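# Seat the insertion tool in the foam pocket

## Task

Place the insertion tool into the pocket cut into the foam on the mat so that it matches the pocket's outline and rests on the pocket's bottom. Nothing else may remain on the foam or the mat, and nothing may be left tipped over. The reference image is called manual.

## Robot and tools

ROBOT. A single six-joint arm with a two-finger gripper sits on a tilted base at (0, 0, +0.310) m in the scene frame, quat_wxyz (+0.956, +0.123, +0.260, -0.053). Scene frame: origin on the table top under the base, +z up, +y to the left when looking along +x. The fingers point along the gripper's +z axis and close along its y axis. end_effector_position is the midpoint of the closed pads; fingertips extend about 19 mm past it when closed and 6 mm when fully open. A block sticks out roughly 10 cm toward the gripper's +x and turns with it. Joint ranges in rad: shoulder pan, shoulder lift, wrist 1, 2, 3 each -6.283 to 6.283; elbow -3.142 to 3.142 (0 is straight). A camera stand is fixed to the floor next to the table.

CAMERAS. cam_high, cam_low and cam_wrist, each 672x504, returned in that order. Calibration (K, distortion, T_world_to_cam) was supplied; the fixed cameras may have shifted slightly, and the wrist camera's pose comes from joint readings and can lag during motion.

ROW FORMAT. Every motion is written as a row of 9 numbers, each in [-1, 1]: dx, dy, dz, rx, ry, rz, position, force_limit, speed. The first six are an offset, not a pose: a displacement along the scene frame's axes, counted from the current Hand target (the last commanded pose after clipping), with rx, ry, rz forming one rotation vector about the Hand target's position. Scale: 1.0 equals 0.6 m or 180 degrees. A translation longer than 1.0 may be shortened. Sending the same offset twice moves the hand twice. position: +1 fully open (85 mm), about -0.8 pads touch, -1 closes until blocked. force_limit and speed (both start at +1) set grip strength and finger speed (about 20, 85, 150 mm/s at -1, 0, +1). To keep the gripper unchanged, repeat the last three numbers you sent; a 0 there is itself a command.

TOOLS.
execute_actions(actions, cameras): actions is a list of actions; each action is a list of up to 15 rows, one per 1/30 s step, and a short list repeats its final row. All rows in one action are measured from the Hand target at that action's start. Images appear only with an empty actions list or when cameras names them (["all"], [] or names).
move(target, speed, blend, stop_force, zero, blocking, cameras): target is one 9-number row or a list of up to 15 rows, all offsets from the same starting Hand target. speed is path speed in m/s, 0.002 to 3.6 (default 0.25), one value or one per target. blend in m rounds corners (0 = stop at each). stop_force in N, 3 to 120, ends the path when the wrist sensor feels that push against the motion; zero chooses whether to re-zero first (default true). Omit stop_force when moving away from a contact. blocking=false returns early and cannot be combined with stop_force. Give all targets in a list identical finger numbers. Result adds a move: line, e.g. done (within 3 mm and 2 degrees), off_target, moving, held, fault, plus limits such as paced or held.
wait(seconds 0 to 10, cameras): lets time pass holding the last command.
stop(cameras): brakes a running move; fingers continue.
zoom_image(camera, region [x0,y0,x1,y1] in pixels, at most 504 by 504): closer look at the latest image.
show_instructions(): shows the reference images.
zero_wrist_force(): subtracts the present wrist reading from later ones.
finished_scene(scene): ends the scene with its number; irreversible.

RESULTS. State lines give end_effector_position (m), end_effector_quat_wxyz, velocities, joint positions and torques (whole drive output, noisy), Hand target, Tool commands, Wrist force and torque in the hand's own axes, and a peak-force line. object_status: 0 moving, 1 blocked while opening, 2 blocked while closing (a grip), 3 reached the requested opening. position_measured is in counts: 3 open, 78 about 60 mm, 130 about 40 mm, 180 about 20 mm, 230 pads meeting. 'within noise' means the arm is still. MOTOR HOT warns of heating; an OVER-TEMPERATURE FAULT locks the arm for 30 s or more.

ORDER OF WORK. Look with an empty actions list, check the reference, open the gripper, approach above the object, descend, close with position -1 until object_status is 2, lift, carry above its target, align the object's orientation with the target, lower slowly with a stop_force, open, and retreat upward. Then confirm with images and end the scene.

CAUTIONS. Orientation commands are clipped to 32 degrees from the current one per step. The arm is stiff: a target slightly beyond a firm contact can trigger a fault stop (contact torque at a joint's limit, 130 N m for the big joints and 24.3 N m for the wrists, or about 150 N on the arm), which freezes it for 10 s; open the grip first if it pins the arm. Approach surfaces slowly. Do not route paths close to the base, which may flip the shoulder posture. Avoid drops, releasing moving parts, fast swings, hard grips on parts still resting on something, and knocking things over or off the table, which fails the task. A loose object may occasionally be nudged by outside pushes.

Each tool is called as name([rows], argument=value, ...), one row to a line, values as JSON.

Reference images:

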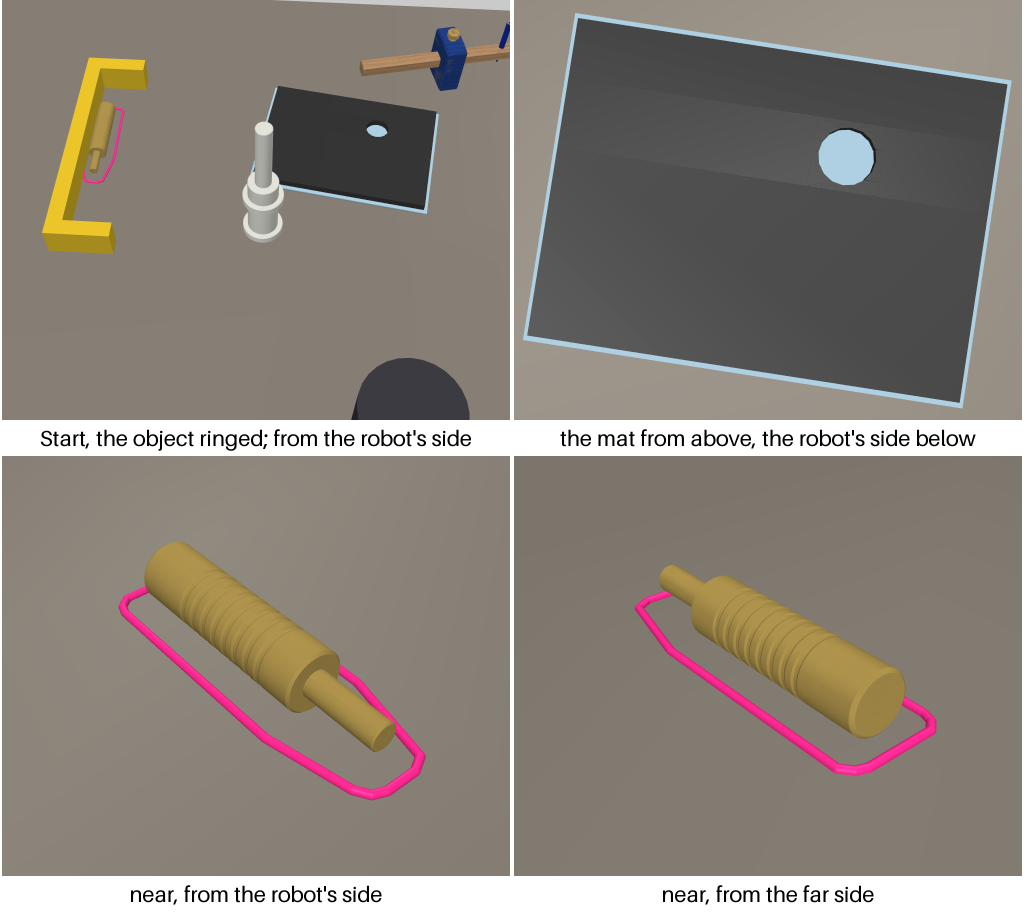

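## Session

execute_actions(actions=[])

Scene clock: 0.00 s.
end_effector_position=(+0.6094, +0.5742, +0.2668) position_measured=3 object_status=3 end_effector_quat_wxyz=(-0.239, +0.803, +0.524, +0.157)
Joint positions: [0.729 -0.875 1.466 -2.734 -1.579 2.451]
Joint velocities: within noise
Joint torques (N m): no reading
Wrist force (N): no reading
Wrist torque (N m): no reading
Wrist force, peak (N): no reading
Hand target: +0.6094, +0.5742, +0.2668; -0.239, +0.803, +0.524, +0.157
Tool commands: gripper/position=+1.0 gripper/force_limit=+1.0 gripper/speed=+1.0

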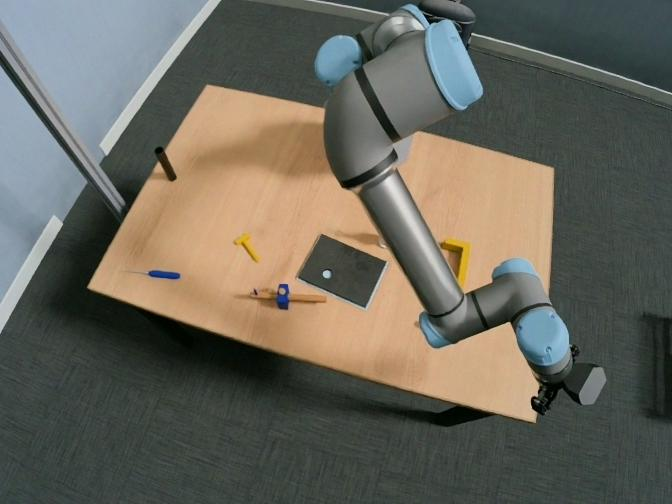

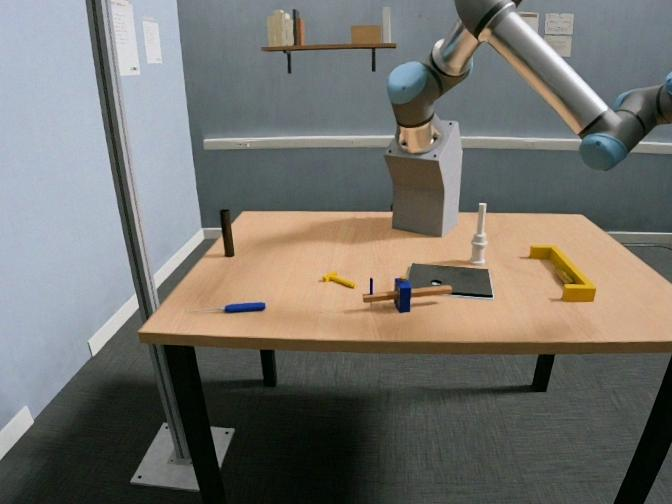

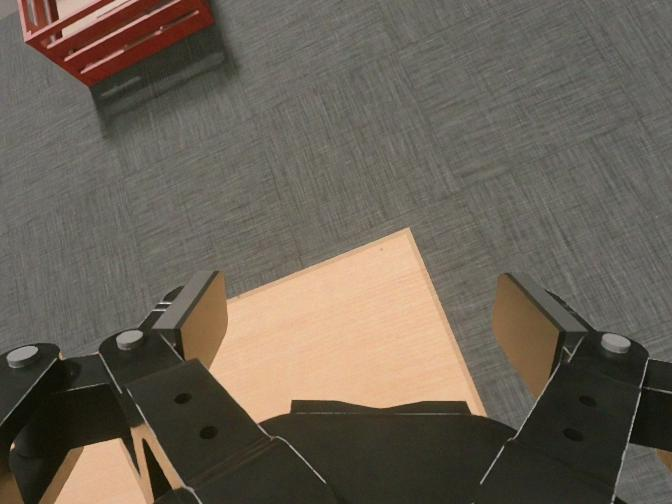

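move(target=[-0.515, -0.54, 0.188, -0.1195, -0.182, 0.612, 1, 1, 1], speed=0.5, cameras=["all"])

Scene clock: 51.20 s.
end_effector_position=(+0.3004, +0.2503, +0.3796) position_measured=3 object_status=3 end_effector_quat_wxyz=(+0.000, -0.001, +1.000, +0.000)
Joint positions: [0.974 -1.718 2.391 -2.38 -2.139 0.822]
Joint torques (N m): [16.87 -28.04 -8.8 0.38 -1.91 -2.48]
Wrist force (N): [-0.6 0.9 -0.9]
Wrist torque (N m): [0.04 -0.16 0.15]
Wrist force, peak (N): [-0.7 1.2 -1.0]
Hand target: +0.3004, +0.2502, +0.3796; +0.000, -0.001, +1.000, +0.000
Off the commanded pose: 0.000 m, 0 deg.
move: done
camera_calibration:
cam_wrist: T_world_to_cam=[[-0.0168984, 0.999845, -0.00491034, -0.236981], [0.934583, 0.0175404, 0.355311, -0.406038], [0.355343, 0.00141509, -0.934735, 0.377204], [0, 0, 0, 1]] pos_world=[0.241435, 0.243533, 0.495692]

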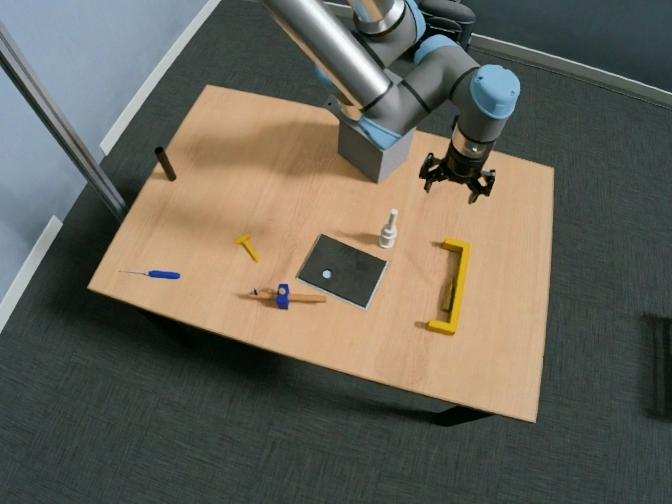

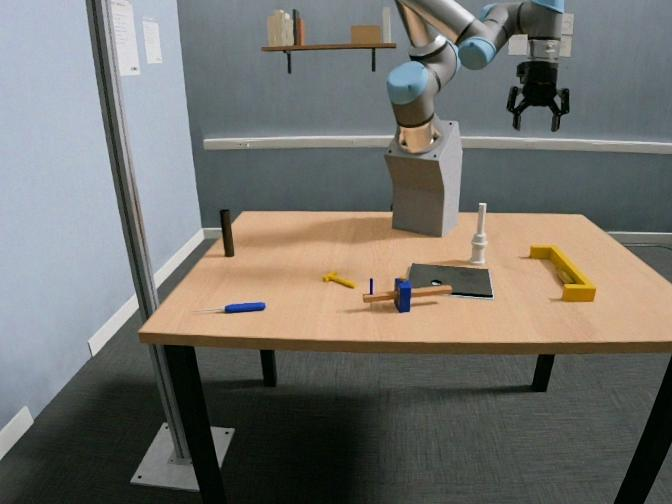

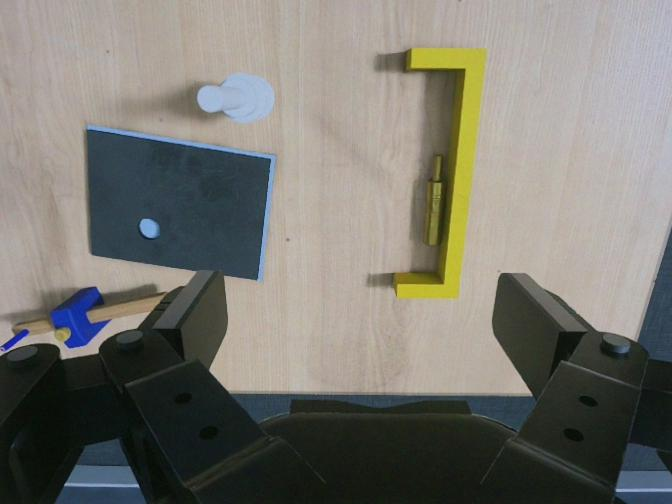

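zoom_image(camera="cam_wrist", region=[370, 120, 500, 310])

zoom_image(camera="cam_wrist", region=[70, 60, 300, 300])

Scaled by 2.653 from the camera's 672x504 image, which has a finer 960x720 frame.

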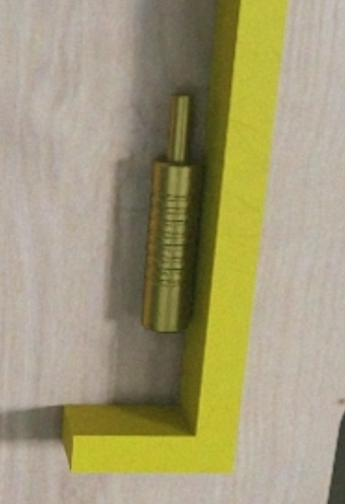

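Scaled by 2.100 from the camera's 672x504 image, which has a finer 960x720 frame.

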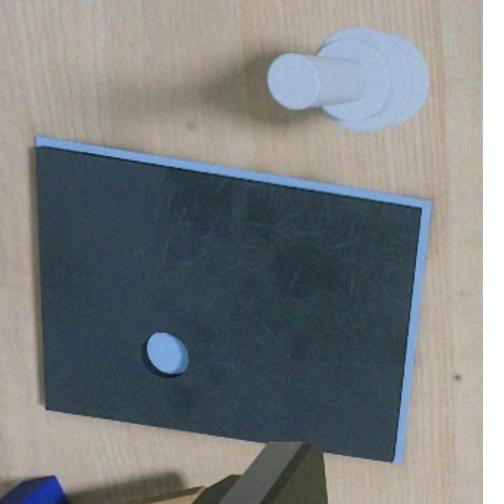

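move([
  [-0.059, 0.2213, -0.43, 0, 0, 0, 1, 1, 1],
  [-0.059, 0.2213, -0.52, 0, 0, 0, 1, 1, 1],
], speed=0.3, blend=[0.02, 0], cameras=["cam_wrist", "cam_low"])

Scene clock: 103.43 s.
end_effector_position=(+0.2650, +0.3830, +0.0677) position_measured=3 object_status=3 end_effector_quat_wxyz=(+0.000, -0.001, +1.000, +0.000)
Joint positions: [0.819 -0.619 2.186 -3.368 -2.111 0.643]
Joint torques (N m): [17.28 -19.75 -6.97 -4.67 2.35 -2.27]
Wrist force (N): [-0.7 0.9 -0.9]
Wrist torque (N m): [0.04 -0.14 0.16]
Wrist force, peak (N): [-1.2 0.1 -2.3]
Hand target: +0.2650, +0.3830, +0.0676; +0.000, -0.001, +1.000, +0.000
Off the commanded pose: 0.000 m, 0 deg.
move: done
camera_calibration:
cam_wrist: T_world_to_cam=[[-0.0169918, 0.999843, -0.00494498, -0.371766], [0.934582, 0.01764, 0.355311, -0.264403], [0.355342, 0.00141588, -0.934735, 0.0980868], [0, 0, 0, 1]] pos_world=[0.205935, 0.376233, 0.183792]
Images, in order (width x height): cam_low 672x504, cam_wrist 672x504.

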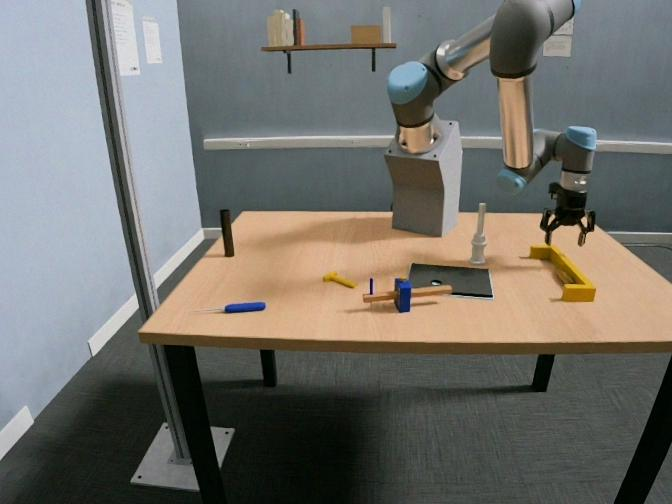

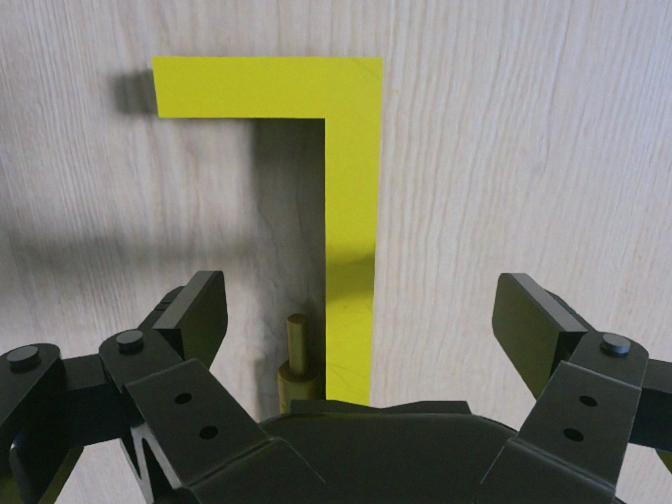

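move(target=[0, 0, -0.0707, 0, 0, 0, 1, 1, 1], speed=0.05, stop_force=8)

move(target=[0, 0, 0, 0, 0, 0, -1, -1, -0.5], cameras=["cam_wrist"])

Scene clock: 112.33 s.
end_effector_position=(+0.2650, +0.3830, +0.0252) position_measured=3 object_status=3 end_effector_quat_wxyz=(+0.000, -0.001, +1.000, +0.000)
Joint positions: [0.77 -0.511 2.133 -3.451 -2.099 0.589]
Joint torques (N m): [18.26 -19.84 -3.72 -4.45 2.32 -2.52]
Wrist force (N): [-0.6 0.9 -0.8]
Wrist torque (N m): [0.04 -0.15 0.17]
Wrist force, peak (N): [-0.8 1.2 -1.2]
Hand target: +0.2650, +0.3830, +0.0252; +0.000, -0.001, +1.000, +0.000
Off the commanded pose: 0.000 m, 0 deg.
move: done

Scene clock: 113.87 s.
end_effector_position=(+0.2651, +0.3827, +0.0252) position_measured=177 object_status=0 end_effector_quat_wxyz=(+0.000, -0.001, +1.000, +0.000)
Joint positions: [0.77 -0.511 2.133 -3.451 -2.1 0.589]
Joint torques (N m): [34.07 -18.99 -22.04 -4.49 10.44 -2.24]
Wrist force (N): [9.2 -61.1 -44.3]
Wrist torque (N m): [0.13 -0.24 0.24]
Wrist force, peak (N): [9.7 -62.1 -44.8]
Hand target: +0.2650, +0.3830, +0.0252; +0.000, -0.001, +1.000, +0.000
Off the commanded pose: 0.000 m, 0 deg.
move: done
camera_calibration:
cam_wrist: T_world_to_cam=[[-0.0170865, 0.999837, -0.00583938, -0.371628], [0.934468, 0.0180462, 0.35559, -0.24956], [0.355637, 0.000619078, -0.934624, 0.0585482], [0, 0, 0, 1]] pos_world=[0.206034, 0.376035, 0.141291]
Images, in order (width x height): cam_wrist 672x504.

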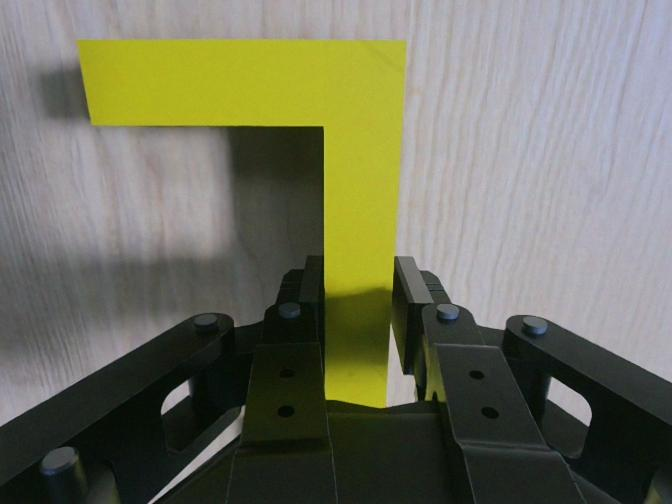

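move(target=[0, 0, 0.008, 0, 0, 0, 0.2, -1, -0.5], cameras=["cam_wrist"])

Scene clock: 117.83 s.
end_effector_position=(+0.2650, +0.3830, +0.0300) position_measured=104 object_status=0 end_effector_quat_wxyz=(+0.000, -0.001, +1.000, +0.000)
Joint positions: [0.776 -0.523 2.139 -3.443 -2.1 0.595]
Joint torques (N m): [34.4 -46.14 9.26 0.16 -1.94 2.42]
Wrist force (N): [-2.1 0.2 -1.3]
Wrist torque (N m): [-0.07 0.08 -0.02]
Wrist force, peak (N): [13.7 -65.7 -48.3]
Hand target: +0.2650, +0.3830, +0.0300; +0.000, -0.001, +1.000, +0.000
Off the commanded pose: 0.000 m, 0 deg.
move: done
camera_calibration:
cam_wrist: T_world_to_cam=[[-0.0170266, 0.999843, -0.00485124, -0.371959], [0.934581, 0.0176392, 0.355312, -0.251007], [0.355342, 0.00151588, -0.934735, 0.0628098], [0, 0, 0, 1]] pos_world=[0.205935, 0.376233, 0.146092]
Images, in order (width x height): cam_wrist 672x504.

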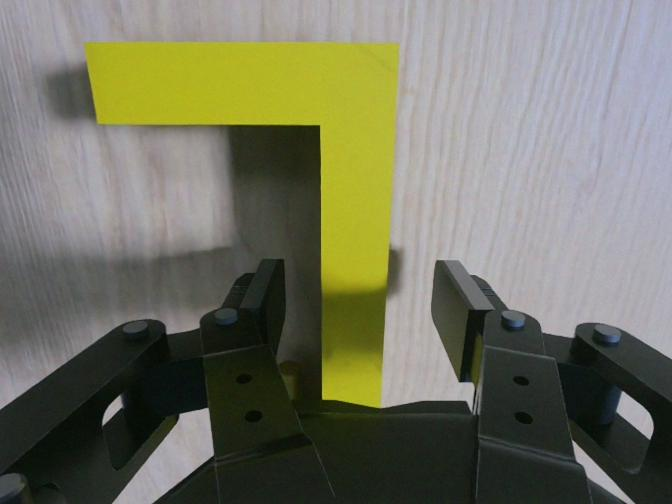

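move([
  [0, 0, 0.075, 0, 0, 0, 0.2, -1, -0.5],
  [0.1833, -0.0417, 0.06, 0, 0, 0, -1, -1, 0],
], speed=0.2, blend=[0.02, 0], cameras=["cam_wrist"])

Scene clock: 146.00 s.
end_effector_position=(+0.3750, +0.3580, +0.0660) position_measured=232 object_status=3 end_effector_quat_wxyz=(+0.000, -0.001, +1.000, +0.000)
Joint positions: [0.669 -0.745 2.099 -3.239 -2.071 0.477]
Joint torques (N m): [18.32 -47.95 -7.46 0.29 2.28 -2.52]
Wrist force (N): [-1.6 0.2 -1.6]
Wrist torque (N m): [-0.06 0.01 0.17]
Wrist force, peak (N): [-3.3 -0.1 -1.3]
Hand target: +0.3750, +0.3580, +0.0660; +0.000, -0.001, +1.000, +0.000
Off the commanded pose: 0.000 m, 0 deg.
move: done
camera_calibration:
cam_wrist: T_world_to_cam=[[-0.0170266, 0.999843, -0.00485124, -0.344915], [0.934581, 0.0176392, 0.355312, -0.366161], [0.355342, 0.00151588, -0.934735, 0.0574105], [0, 0, 0, 1]] pos_world=[0.315935, 0.351233, 0.182092]
Images, in order (width x height): cam_wrist 672x504.

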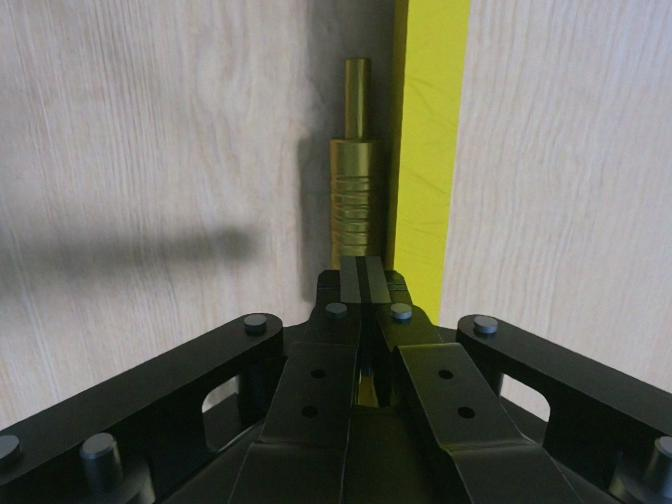

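move(target=[-0.005, 0.0017, -0.005, 0, 0, 0.5, -1, -1, 0], speed=0.7, cameras=["cam_wrist"])

Scene clock: 165.00 s.
end_effector_position=(+0.3720, +0.3590, +0.0630) position_measured=232 object_status=3 end_effector_quat_wxyz=(+0.000, +0.708, -0.707, +0.000)
Joint positions: [0.671 -0.734 2.098 -3.248 -2.072 -1.091]
Joint torques (N m): [18.23 -21.84 5.58 -4.66 2.24 -2.61]
Wrist force (N): [-2.0 0.5 -1.5]
Wrist torque (N m): [-0.02 0.08 0.17]
Wrist force, peak (N): [-2.2 0.1 -1.9]
Hand target: +0.3720, +0.3590, +0.0630; +0.000, +0.708, -0.707, +0.000
Off the commanded pose: 0.000 m, 0 deg.
move: done
camera_calibration:
cam_wrist: T_world_to_cam=[[-0.999847, -0.0168047, -0.00487555, 0.384623], [-0.0174404, 0.934585, 0.355312, -0.337342], [-0.0014143, 0.355343, -0.934735, 0.0613596], [0, 0, 0, 1]] pos_world=[0.378767, 0.299935, 0.179092]
Images, in order (width x height): cam_wrist 672x504.

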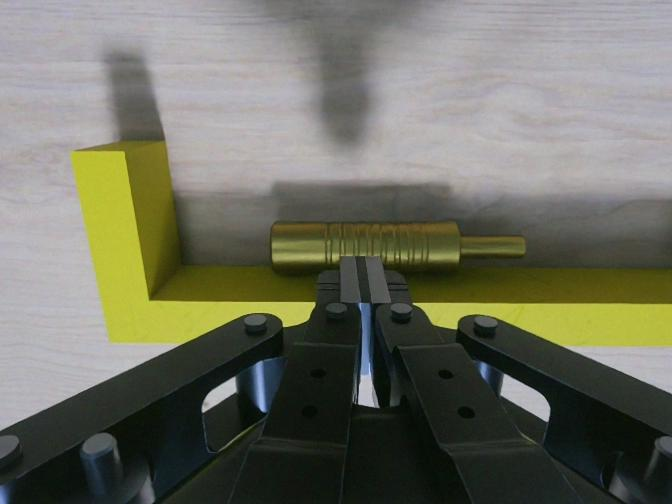

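move(target=[0, 0.005, -0.02, 0, 0, 0, -1, -1, 0], speed=0.1)

move(target=[0, 0, -0.03, 0, 0, 0, -1, -1, 0], speed=0.012, stop_force=6)

move(target=[0, -0.0333, 0, 0, 0, 0, -1, -1, 0], speed=0.04, cameras=["cam_wrist"])

Scene clock: 177.17 s.
end_effector_position=(+0.3720, +0.3619, +0.0512) position_measured=232 object_status=3 end_effector_quat_wxyz=(+0.000, +0.708, -0.707, +0.000)
Joint positions: [0.664 -0.702 2.079 -3.264 -2.07 -1.099]
Joint torques (N m): [13.01 1.71 -23.49 -3.13 8.32 -2.21]
Wrist force (N): [48.5 12.7 -84.2]
Wrist torque (N m): [-0.18 -0.66 0.03]
Wrist force, peak (N): [48.5 12.7 -84.2]
Hand target: +0.3720, +0.3620, +0.0510; +0.000, +0.708, -0.707, +0.000
Off the commanded pose: 0.000 m, 0 deg.
move: done

Scene clock: 177.70 s.
end_effector_position=(+0.3720, +0.3619, +0.0512) position_measured=232 object_status=3 end_effector_quat_wxyz=(+0.000, +0.708, -0.707, +0.000)
Joint positions: [0.664 -0.702 2.079 -3.264 -2.07 -1.099]
Joint torques (N m): [15.33 -18.48 -10.57 -1.68 10.42 -1.53]
Wrist force (N): [52.4 14.3 -94.2]
Wrist torque (N m): [-0.29 -0.74 0.01]
Wrist force, peak (N): [52.4 14.7 -94.5]
Hand target: +0.3720, +0.3619, +0.0512; +0.000, +0.708, -0.707, +0.000 (not the last commanded pose)
Off the commanded pose: 0.018 m, 0 deg.
move: contact

Scene clock: 178.63 s.
end_effector_position=(+0.3720, +0.3420, +0.0512) position_measured=232 object_status=3 end_effector_quat_wxyz=(+0.000, +0.708, -0.707, +0.000) end_effector_velocity=(+0.000, -0.001, +0.000) end_effector_angular_velocity=(+0.001, -0.001, -0.002)
Joint positions: [0.632 -0.719 2.122 -3.306 -2.06 -1.134]
Joint velocities: [-0.002 -0.001 0.003 -0.005 0.001 -0.001]
Joint torques (N m): [17.86 -47.36 8.31 -4.66 2.03 -2.54]
Wrist force (N): [-0.6 -0.4 -1.9]
Wrist torque (N m): [-0.17 -0.14 0.17]
Wrist force, peak (N): [52.4 14.8 -94.2]
Hand target: +0.3720, +0.3419, +0.0512; +0.000, +0.708, -0.707, +0.000
Off the commanded pose: 0.000 m, 0 deg.
move: done
camera_calibration:
cam_wrist: T_world_to_cam=[[-0.999842, -0.0170517, -0.00506962, 0.384381], [-0.0177406, 0.93466, 0.355101, -0.317227], [-0.0013167, 0.355134, -0.934814, 0.0563698], [0, 0, 0, 1]] pos_world=[0.378767, 0.283035, 0.167292]
Images, in order (width x height): cam_wrist 672x504.

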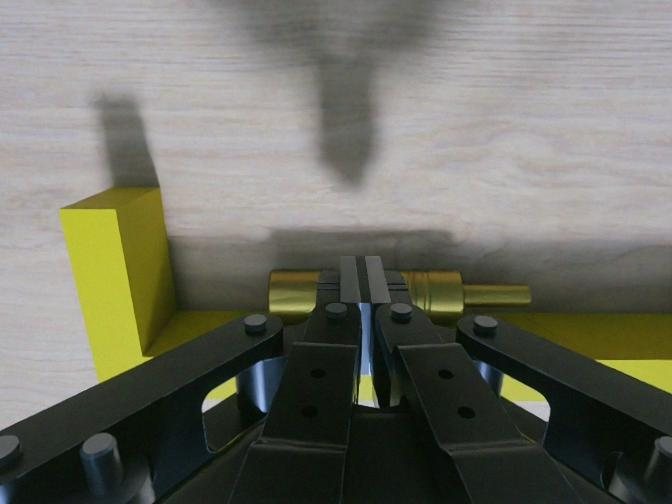

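move([
  [0, 0.01, 0.012, 0, 0, 0, -1, -1, 0],
  [0, 0.0275, 0.012, 0, 0, 0, -1, -1, 0],
], speed=0.1, blend=[0.004, 0])

move(target=[0, 0, -0.045, 0, 0, 0, -1, -1, 0], speed=0.012, stop_force=6, cameras=["cam_wrist"])

Scene clock: 197.57 s.
end_effector_position=(+0.3720, +0.3583, +0.0584) position_measured=232 object_status=3 end_effector_quat_wxyz=(+0.000, +0.708, -0.707, +0.000)
Joint positions: [0.665 -0.723 2.095 -3.258 -2.071 -1.098]
Joint torques (N m): [34.39 -21.94 -6.16 0.04 -2.2 2.52]
Wrist force (N): [-0.9 -0.5 -1.5]
Wrist torque (N m): [-0.16 -0.09 -0.01]
Wrist force, peak (N): [-1.4 -0.4 -1.8]
Hand target: +0.3720, +0.3584, +0.0584; +0.000, +0.708, -0.707, +0.000
Off the commanded pose: 0.000 m, 0 deg.
move: done

Scene clock: 200.30 s.
end_effector_position=(+0.3720, +0.3584, +0.0403) position_measured=232 object_status=3 end_effector_quat_wxyz=(+0.000, +0.708, -0.707, +0.000)
Joint positions: [0.648 -0.679 2.074 -3.291 -2.065 -1.116]
Joint torques (N m): [31.03 -47.92 6.01 -0.26 -1.94 2.22]
Wrist force (N): [-1.0 0.7 -3.3]
Wrist torque (N m): [-0.13 -0.07 0.09]
Wrist force, peak (N): [-0.8 12.4 -54.8]
Hand target: +0.3720, +0.3584, +0.0403; +0.000, +0.708, -0.707, +0.000 (not the last commanded pose)
Off the commanded pose: 0.009 m, 0 deg.
move: contact
camera_calibration:
cam_wrist: T_world_to_cam=[[-0.999842, -0.0170517, -0.00506962, 0.384606], [-0.0177406, 0.93466, 0.355101, -0.328685], [-0.0013167, 0.355134, -0.934814, 0.0403561], [0, 0, 0, 1]] pos_world=[0.378767, 0.299435, 0.156392]
Images, in order (width x height): cam_wrist 672x504.

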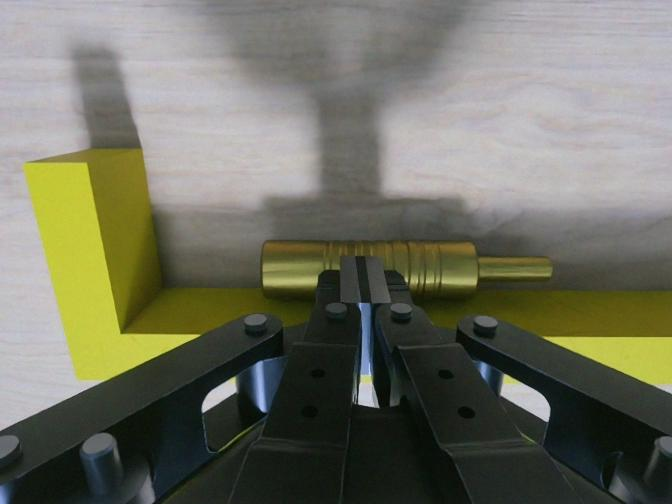

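move(target=[0, -0.03, -0.0004, 0, 0, 0, -1, -1, 0], speed=0.03, cameras=["cam_wrist"])

Scene clock: 204.50 s.
end_effector_position=(+0.3720, +0.3405, +0.0401) position_measured=232 object_status=3 end_effector_quat_wxyz=(+0.000, +0.708, -0.707, +0.000)
Joint positions: [0.619 -0.693 2.112 -3.329 -2.056 -1.148]
Joint torques (N m): [16.04 -42.26 8.15 -2.93 2.9 -2.45]
Wrist force (N): [0.4 -3.4 -13.4]
Wrist torque (N m): [-0.09 -0.25 0.18]
Wrist force, peak (N): [-0.1 -0.6 -20.8]
Hand target: +0.3720, +0.3404, +0.0401; +0.000, +0.708, -0.707, +0.000
Off the commanded pose: 0.000 m, 0 deg.
move: done
camera_calibration:
cam_wrist: T_world_to_cam=[[-0.999842, -0.0170517, -0.00506962, 0.384299], [-0.0177406, 0.93466, 0.355101, -0.311884], [-0.0013167, 0.355134, -0.934814, 0.0465261], [0, 0, 0, 1]] pos_world=[0.378767, 0.281535, 0.156192]
Images, in order (width x height): cam_wrist 672x504.

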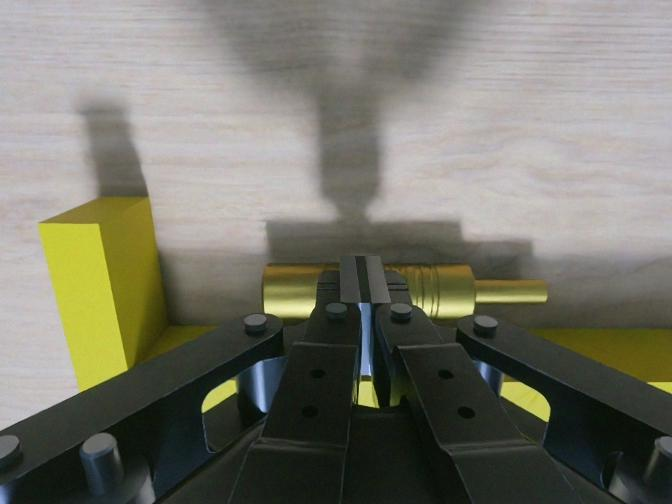

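move([
  [0, 0, 0.006, 0, 0, 0, -1, -1, 0],
  [0, 0.03, 0.006, 0, 0, 0, -1, -1, 0],
  [0, 0.03, 0, 0, 0, 0, -1, -1, 0],
  [0, -0.012, 0, 0, 0, 0, -1, -1, 0],
  [0, -0.012, 0.06, 0, 0, 0, -1, -1, 0],
], speed=[0.05, 0.08, 0.012, 0.04, 0.1], blend=[0.002, 0.001, 0, 0, 0], cameras=["cam_wrist"])

Scene clock: 212.93 s.
end_effector_position=(+0.3720, +0.3332, +0.0760) position_measured=232 object_status=3 end_effector_quat_wxyz=(+0.000, +0.708, -0.707, +0.000)
Joint positions: [0.642 -0.789 2.167 -3.276 -2.063 -1.123]
Joint torques (N m): [31.59 -45.47 6.31 0.27 -2.01 2.51]
Wrist force (N): [-0.9 0.1 -1.7]
Wrist torque (N m): [-0.08 -0.12 -0.03]
Wrist force, peak (N): [-0.2 -7.0 -26.8]
Hand target: +0.3720, +0.3332, +0.0761; +0.000, +0.708, -0.707, +0.000
Off the commanded pose: 0.000 m, 0 deg.
move: done; blend cut to 0.0018 m at target 1
camera_calibration:
cam_wrist: T_world_to_cam=[[-0.999842, -0.0170517, -0.00506962, 0.384357], [-0.0177406, 0.93466, 0.355101, -0.317809], [-0.0013167, 0.355134, -0.934814, 0.0826784], [0, 0, 0, 1]] pos_world=[0.378767, 0.274235, 0.192092]
Images, in order (width x height): cam_wrist 672x504.

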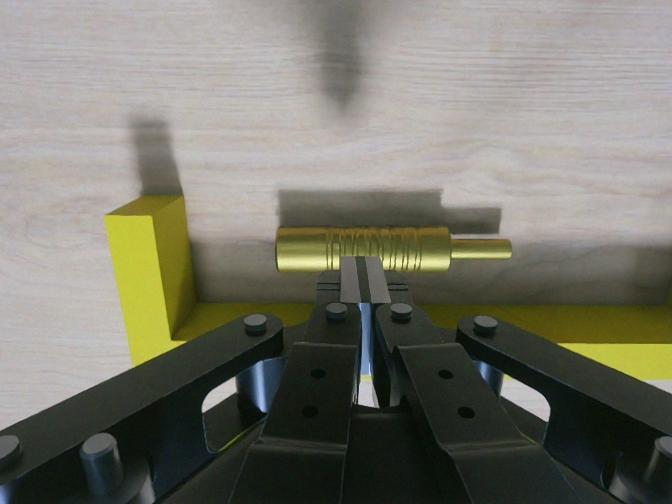

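move(target=[-0.035, 0.0063, -0.0018, 0.0872, -0.0872, -0.4945, -0.12, -1, 0], speed=0.7, cameras=["cam_wrist"])

Scene clock: 242.33 s.
end_effector_position=(+0.3510, +0.3370, +0.0750) position_measured=144 object_status=3 end_effector_quat_wxyz=(+0.173, -0.001, +0.985, +0.000)
Joint positions: [0.734 -0.518 2.201 -3.914 -2.241 0.332]
Joint torques (N m): [32.98 -19.39 -3.71 -0.17 -2.16 2.33]
Wrist force (N): [-0.9 0.0 -1.3]
Wrist torque (N m): [-0.08 -0.16 0.06]
Wrist force, peak (N): [-1.0 -0.2 -2.0]
Hand target: +0.3510, +0.3370, +0.0750; +0.173, -0.001, +0.985, +0.000
Off the commanded pose: 0.000 m, 0 deg.
move: done
camera_calibration:
cam_wrist: T_world_to_cam=[[-0.014353, 0.999842, -0.0105208, -0.324784], [0.75678, 0.0177395, 0.653429, -0.306595], [0.653512, 0.00141673, -0.756915, -0.0436004], [0, 0, 0, 1]] pos_world=[0.255857, 0.330233, 0.163919]
Images, in order (width x height): cam_wrist 672x504.

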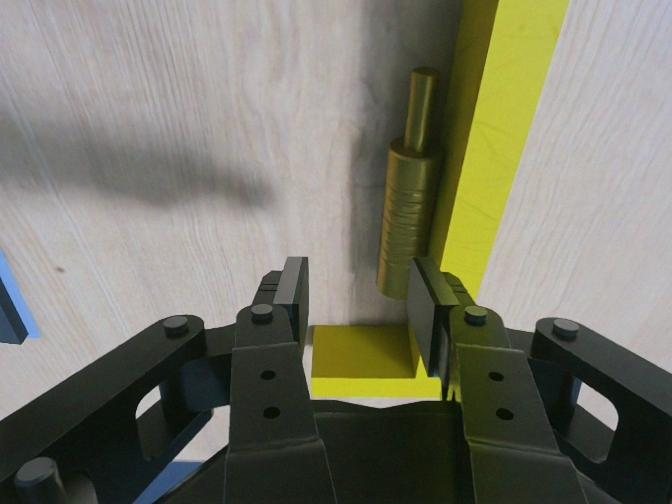

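move(target=[0.035, 0.0358, -0.025, -0.0872, 0.0872, 0.4945, -1, -1, 0], speed=0.7)

move([
  [0, 0, -0.03, 0, 0, 0, -1, -1, 0],
  [0, 0, -0.0333, 0, 0, 0, -1, -1, 0],
  [0, -0.03, -0.0333, 0, 0, 0, -1, -1, 0],
  [0, -0.03, -0.0233, 0, 0, 0, -1, -1, 0],
  [0, 0, -0.0233, 0, 0, 0, -1, -1, 0],
  [0, 0, -0.0333, 0, 0, 0, -1, -1, 0],
  [0, -0.05, -0.0333, 0, 0, 0, -1, -1, 0],
  [0, -0.05, 0.025, 0, 0, 0, -1, -1, 0],
], speed=[0.08, 0.012, 0.04, 0.06, 0.1, 0.015, 0.045, 0.15], blend=[0.0008, 0, 0, 0.001, 0.001, 0, 0, 0])

move(target=[-0.025, 0.0125, -0.0083, 0.0872, -0.0872, -0.4945, -0.1, -1, 0], speed=0.8, cameras=["cam_wrist"])

move(target=[0, 0, -0.0808, 0, 0, 0, -0.1, -1, 0], speed=0.02, stop_force=10)

move(target=[0, 0, 0, 0, 0, 0, -1, -1, -1], cameras=["cam_wrist"])

Scene clock: 271.57 s.
end_effector_position=(+0.3720, +0.3585, +0.0600) position_measured=232 object_status=3 end_effector_quat_wxyz=(+0.000, +0.707, -0.707, +0.000)
Joint positions: [0.667 -0.727 2.096 -3.255 -2.071 -1.096]
Joint torques (N m): [32.92 -47.92 -6.78 -0.15 -2.1 -2.53]
Wrist force (N): [-0.8 0.1 -1.5]
Wrist torque (N m): [-0.08 -0.11 0.17]
Wrist force, peak (N): [-0.7 -0.4 -2.1]
Hand target: +0.3720, +0.3585, +0.0600; +0.000, +0.708, -0.707, +0.000
Off the commanded pose: 0.000 m, 0 deg.
move: done

Scene clock: 275.67 s.
end_effector_position=(+0.3720, +0.3285, +0.0749) position_measured=232 object_status=3 end_effector_quat_wxyz=(+0.000, +0.708, -0.707, +0.000)
Joint positions: [0.633 -0.791 2.176 -3.289 -2.06 -1.133]
Joint torques (N m): [32.76 -46.97 5.52 0.16 -2.06 2.31]
Wrist force (N): [-0.8 0.0 -1.6]
Wrist torque (N m): [-0.10 -0.11 -0.03]
Wrist force, peak (N): [-0.7 -2.9 -37.5]
Hand target: +0.3720, +0.3285, +0.0750; +0.000, +0.708, -0.707, +0.000
Off the commanded pose: 0.000 m, 0 deg.
move: done

Scene clock: 277.67 s.
end_effector_position=(+0.3570, +0.3360, +0.0700) position_measured=141 object_status=3 end_effector_quat_wxyz=(+0.173, -0.001, +0.985, +0.000)
Joint positions: [0.719 -0.514 2.19 -3.916 -2.232 0.318]
Joint torques (N m): [32.48 -19.46 -2.81 -0.16 -2.43 2.27]
Wrist force (N): [-0.8 0.1 -1.5]
Wrist torque (N m): [-0.06 -0.17 0.05]
Wrist force, peak (N): [-1.1 -0.5 -1.8]
Hand target: +0.3570, +0.3360, +0.0700; +0.173, -0.001, +0.985, +0.000
Off the commanded pose: 0.000 m, 0 deg.
move: done
camera_calibration:
cam_wrist: T_world_to_cam=[[-0.014353, 0.999842, -0.0105208, -0.323751], [0.75678, 0.0177395, 0.653429, -0.307851], [0.653512, 0.00141673, -0.756915, -0.0513046], [0, 0, 0, 1]] pos_world=[0.261857, 0.329233, 0.158919]
Images, in order (width x height): cam_wrist 672x504.

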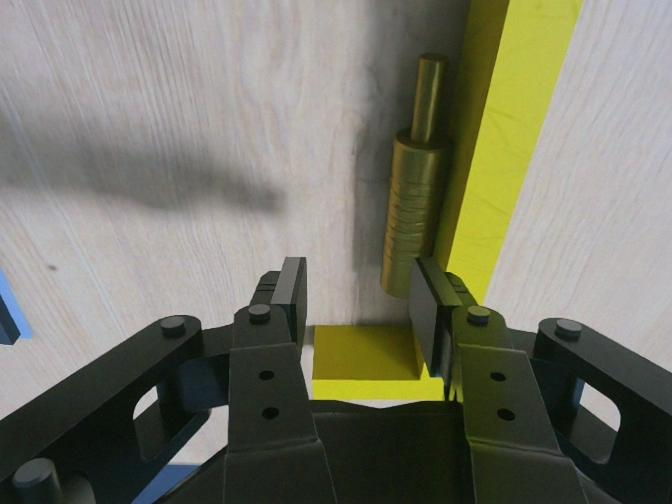

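Scene clock: 280.33 s.
end_effector_position=(+0.3570, +0.3360, +0.0407) position_measured=141 object_status=3 end_effector_quat_wxyz=(+0.173, -0.001, +0.985, +0.000)
Joint positions: [0.684 -0.441 2.143 -3.962 -2.21 0.284]
Joint torques (N m): [31.57 -43.8 10.61 -0.01 -2.2 2.48]
Wrist force (N): [-1.5 -0.3 -8.4]
Wrist torque (N m): [-0.23 -0.14 0.11]
Wrist force, peak (N): [-2.9 -2.1 -45.9]
Hand target: +0.3570, +0.3360, +0.0407; +0.173, -0.001, +0.985, +0.000 (not the last commanded pose)
Off the commanded pose: 0.019 m, 0 deg.
move: contact

Scene clock: 282.27 s.
end_effector_position=(+0.3570, +0.3360, +0.0407) position_measured=230 object_status=0 end_effector_quat_wxyz=(+0.173, -0.001, +0.985, +0.000)
Joint positions: [0.684 -0.441 2.143 -3.962 -2.21 0.284]
Joint torques (N m): [18.51 -29.89 -3.04 -2.17 1.97 2.26]
Wrist force (N): [-0.9 0.0 -1.6]
Wrist torque (N m): [-0.07 -0.14 0.10]
Wrist force, peak (N): [0.3 -2.1 -23.9]
Hand target: +0.3570, +0.3360, +0.0407; +0.173, -0.001, +0.985, +0.000
Off the commanded pose: 0.000 m, 0 deg.
move: done
camera_calibration:
cam_wrist: T_world_to_cam=[[-0.0141485, 0.999844, -0.0106078, -0.324102], [0.756833, 0.0176417, 0.65337, -0.28868], [0.653455, 0.00121587, -0.756965, -0.0733949], [0, 0, 0, 1]] pos_world=[0.261857, 0.329233, 0.129619]
Images, in order (width x height): cam_wrist 672x504.

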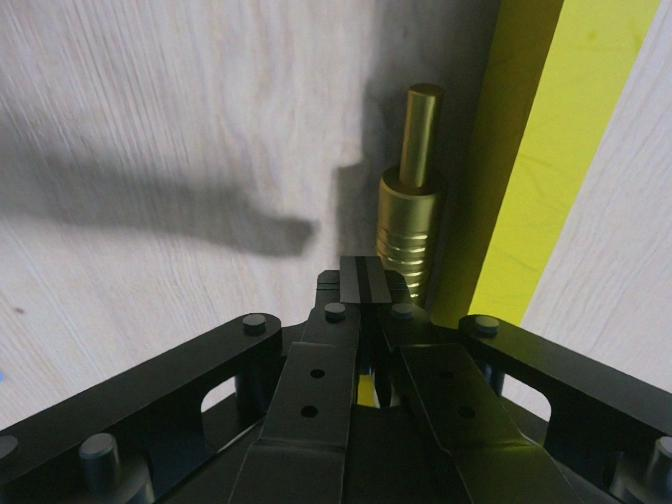

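wait(seconds=0, cameras=["cam_wrist"])

Scene clock: 290.33 s.
end_effector_position=(+0.3570, +0.3360, +0.0407) position_measured=230 object_status=3 end_effector_quat_wxyz=(+0.173, -0.001, +0.985, +0.000)
Joint positions: [0.684 -0.441 2.143 -3.962 -2.21 0.284]
Joint torques (N m): [17.49 -19.72 -3.29 -4.08 1.83 1.68]
Wrist force (N): [-0.7 0.1 -1.7]
Wrist torque (N m): [-0.07 -0.18 0.10]
Wrist force, peak (N): [-1.0 -0.1 -2.1]
Hand target: +0.3570, +0.3360, +0.0407; +0.173, -0.001, +0.985, +0.000
Tool commands: gripper/position=-1.0 gripper/force_limit=-1.0 gripper/speed=-1.0
Off the commanded pose: 0.000 m, 0 deg.
camera_calibration:
cam_wrist: T_world_to_cam=[[-0.0141485, 0.999844, -0.0106078, -0.324102], [0.756833, 0.0176417, 0.65337, -0.28868], [0.653455, 0.00121587, -0.756965, -0.0733949], [0, 0, 0, 1]] pos_world=[0.261857, 0.329233, 0.129619]
Images, in order (width x height): cam_wrist 672x504.

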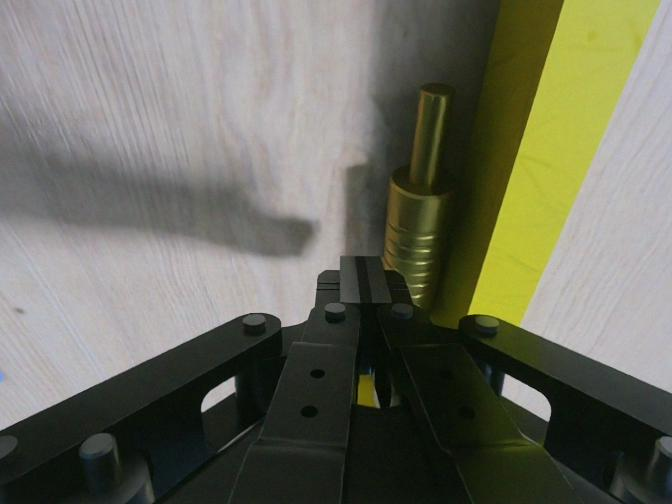

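move([
  [0, 0, 0.0583, 0, 0, 0, -1, -1, 0],
  [0.025, 0.0375, 0.0322, -0.0872, 0.0872, 0.4945, -1, -1, 0],
], speed=[0.2, 0.8], blend=[0.01, 0])

move([
  [0, 0, -0.03, 0, 0, 0, -1, -1, 0],
  [0, 0, -0.033, 0, 0, 0, -1, -1, 0],
  [0, -0.03, -0.033, 0, 0, 0, -1, -1, 0],
  [0, -0.03, -0.0233, 0, 0, 0, -1, -1, 0],
  [0, 0, -0.0233, 0, 0, 0, -1, -1, 0],
  [0, 0, -0.033, 0, 0, 0, -1, -1, 0],
  [0, -0.05, -0.033, 0, 0, 0, -1, -1, 0],
  [0, -0.075, 0.0083, 0, 0, 0, -1, -1, 0],
], speed=[0.08, 0.012, 0.04, 0.06, 0.1, 0.015, 0.04, 0.1], blend=[0.0008, 0, 0, 0.001, 0.001, 0, 0.004, 0])

move(target=[-0.0283, 0, 0.0083, 0.0872, -0.0872, -0.4945, 1, -1, 1], speed=1.2, cameras=["cam_wrist"])

move(target=[0, 0, -0.0808, 0, 0, 0, 1, -1, 1], speed=0.06, stop_force=12, cameras=["cam_wrist"])

Scene clock: 348.73 s.
end_effector_position=(+0.3720, +0.3585, +0.0600) position_measured=230 object_status=3 end_effector_quat_wxyz=(+0.000, +0.707, -0.707, +0.000)
Joint positions: [0.667 -0.727 2.096 -3.255 -2.071 -1.096]
Joint torques (N m): [33.09 -47.16 -7.66 0.08 -2.04 -2.23]
Wrist force (N): [-0.7 -0.1 -1.7]
Wrist torque (N m): [-0.12 -0.12 0.17]
Wrist force, peak (N): [-1.4 0.0 -2.5]
Hand target: +0.3720, +0.3585, +0.0600; +0.000, +0.708, -0.707, +0.000
Off the commanded pose: 0.000 m, 0 deg.
move: done

Scene clock: 352.67 s.
end_effector_position=(+0.3720, +0.3135, +0.0649) position_measured=230 object_status=3 end_effector_quat_wxyz=(+0.000, +0.708, -0.707, +0.000)
Joint positions: [0.596 -0.778 2.197 -3.34 -2.048 -1.172]
Joint torques (N m): [16.76 -45.18 7.08 0.22 2.27 -2.49]
Wrist force (N): [-0.6 -0.1 -1.8]
Wrist torque (N m): [-0.11 -0.17 0.16]
Wrist force, peak (N): [-0.8 -2.1 -15.4]
Hand target: +0.3720, +0.3135, +0.0650; +0.000, +0.708, -0.707, +0.000
Off the commanded pose: 0.000 m, 0 deg.
move: done

Scene clock: 363.83 s.
end_effector_position=(+0.3550, +0.3133, +0.0702) position_measured=3 object_status=3 end_effector_quat_wxyz=(+0.154, -0.092, +0.984, +0.016)
Joint positions: [0.639 -0.55 2.273 -3.977 -2.112 0.083]
Joint torques (N m): [24.73 -31.25 5.07 -2.81 0.06 0.72]
Wrist force (N): [-0.8 -0.1 -1.5]
Wrist torque (N m): [-0.10 -0.16 0.23]
Wrist force, peak (N): [1.6 2.7 -1.9]
Hand target: +0.3550, +0.3133, +0.0702; +0.154, -0.092, +0.984, +0.016 (not the last commanded pose)
Tool commands: gripper/position=+1.0 gripper/force_limit=-1.0 gripper/speed=+1.0
Off the commanded pose: 0.000 m, 11 deg.
FORCE FAULT: contact force on the arm reached its limit, and the arm stopped for 10 seconds. The contact can be on any part of the arm, not only on its tool. That time counts as 20 of the actions that you can send in this scene. The arm's remaining commands of this call were not run. The arm's target is now where it stood when the stop ended, not its last command. The arm accepts commands again.
move: fault
camera_calibration:
cam_wrist: T_world_to_cam=[[-0.199537, 0.979871, -0.00619813, -0.229432], [0.76401, 0.159534, 0.62517, -0.351101], [0.613574, 0.120009, -0.780464, -0.0711926], [0, 0, 0, 1]] pos_world=[0.266147, 0.28937, 0.162512]
Images, in order (width x height): cam_wrist 672x504.

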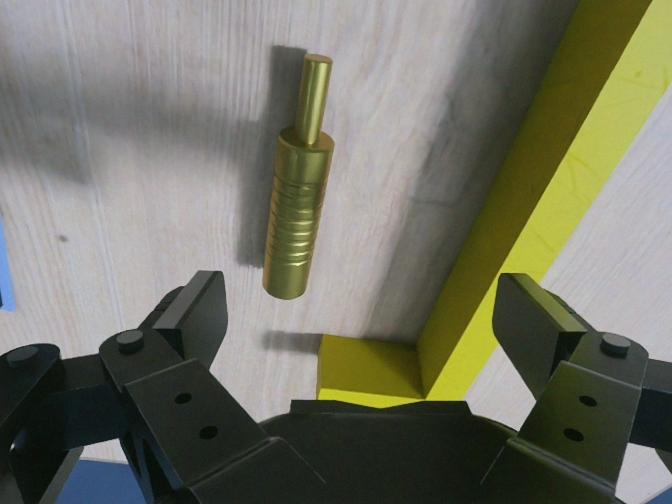

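not run: an earlier result of this reply reported a stop or a fault. Calls in your next reply go to the robot.

move(target=[0.0058, -0.0388, 0, 0.0001, -0.0122, -0.0596, 1, -1, 1], speed=0.3, cameras=["cam_wrist"])

move(target=[0, 0, -0.0812, 0, 0, 0, 1, -1, 1], speed=0.04, stop_force=10, cameras=["cam_wrist"])

Scene clock: 385.37 s.
end_effector_position=(+0.3547, +0.3125, +0.0703) position_measured=3 object_status=3 end_effector_quat_wxyz=(+0.155, -0.090, +0.984, +0.016)
Joint positions: [0.639 -0.55 2.274 -3.98 -2.114 0.087]
Joint torques (N m): [24.18 -30.88 4.73 -2.94 0.05 0.7]
Wrist force (N): [-0.8 0.3 -1.6]
Wrist torque (N m): [-0.03 -0.16 0.23]
Wrist force, peak (N): [-1.4 0.2 -1.9]
Hand target: +0.3547, +0.3125, +0.0703; +0.155, -0.090, +0.984, +0.016 (not the last commanded pose)
Tool commands: gripper/position=+1.0 gripper/force_limit=-1.0 gripper/speed=+1.0
Off the commanded pose: 0.023 m, 11 deg.
FORCE FAULT: contact force on the arm reached its limit, and the arm stopped for 10 seconds. The contact can be on any part of the arm, not only on its tool. That time counts as 20 of the actions that you can send in this scene. The arm's remaining commands of this call were not run. During the stop the arm's controller moved it back a little. The arm's target is now where it stood when the stop ended, not its last command. The arm accepts commands again.
move: fault
camera_calibration:
cam_wrist: T_world_to_cam=[[-0.195243, 0.980732, -0.00674417, -0.230439], [0.76432, 0.156462, 0.625568, -0.349979], [0.61457, 0.116983, -0.780141, -0.0702048], [0, 0, 0, 1]] pos_world=[0.26565, 0.28897, 0.162612]
Images, in order (width x height): cam_wrist 672x504.

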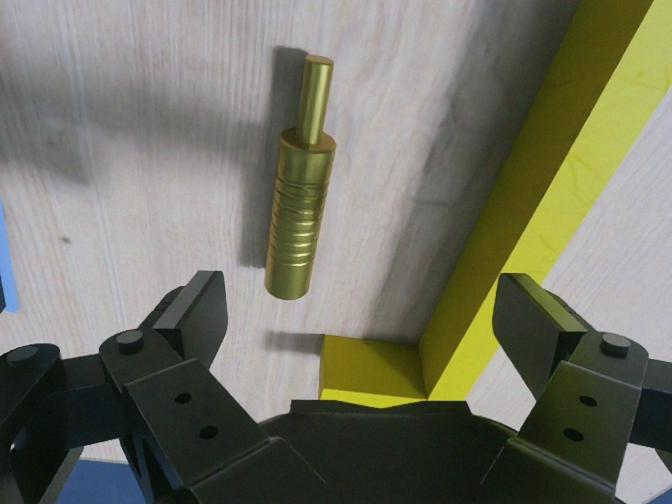

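not run: an earlier result of this reply reported a stop or a fault. Calls in your next reply go to the robot.

execute_actions(actions=[], cameras=["cam_high", "cam_low"])

Scene clock: 388.57 s.
end_effector_position=(+0.3547, +0.3125, +0.0703) position_measured=3 object_status=3 end_effector_quat_wxyz=(+0.155, -0.090, +0.984, +0.016)
Joint positions: [0.639 -0.55 2.274 -3.98 -2.114 0.087]
Joint velocities: within noise
Joint torques (N m): [25.42 -31.85 4.38 -2.73 0.14 0.02]
Wrist force (N): [-1.1 0.0 -1.8]
Wrist torque (N m): [-0.09 -0.10 0.22]
Wrist force, peak (N): [-1.1 0.1 -1.9]
Hand target: +0.3547, +0.3125, +0.0703; +0.155, -0.090, +0.984, +0.016 (not the last commanded pose)
Tool commands: gripper/position=+1.0 gripper/force_limit=-1.0 gripper/speed=+1.0
Off the commanded pose: 0.023 m, 11 deg.
Images, in order (width x height): cam_high 672x504, cam_low 672x504.

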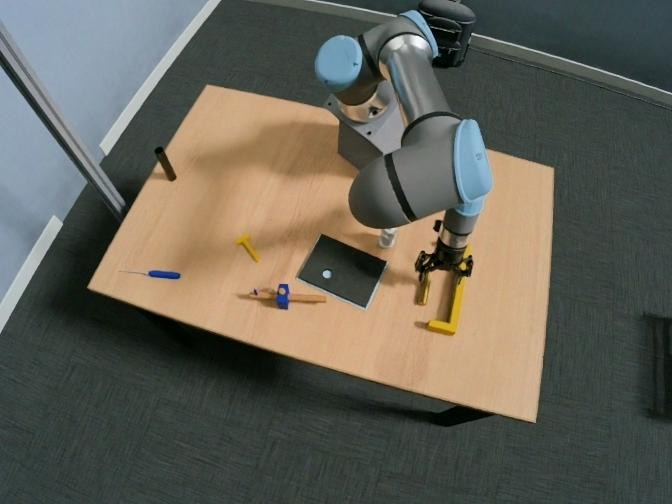

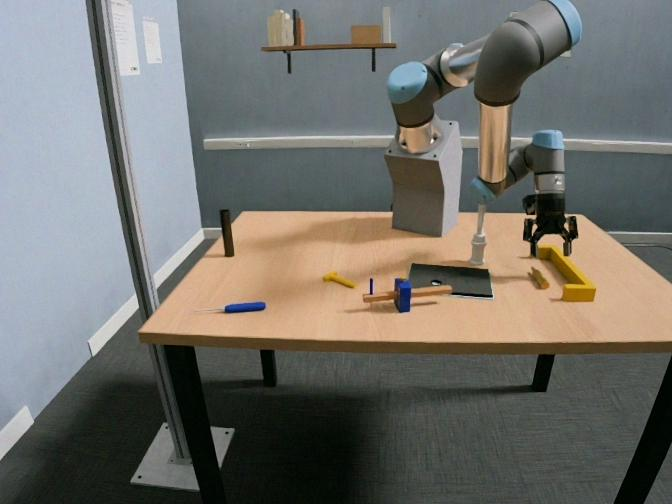

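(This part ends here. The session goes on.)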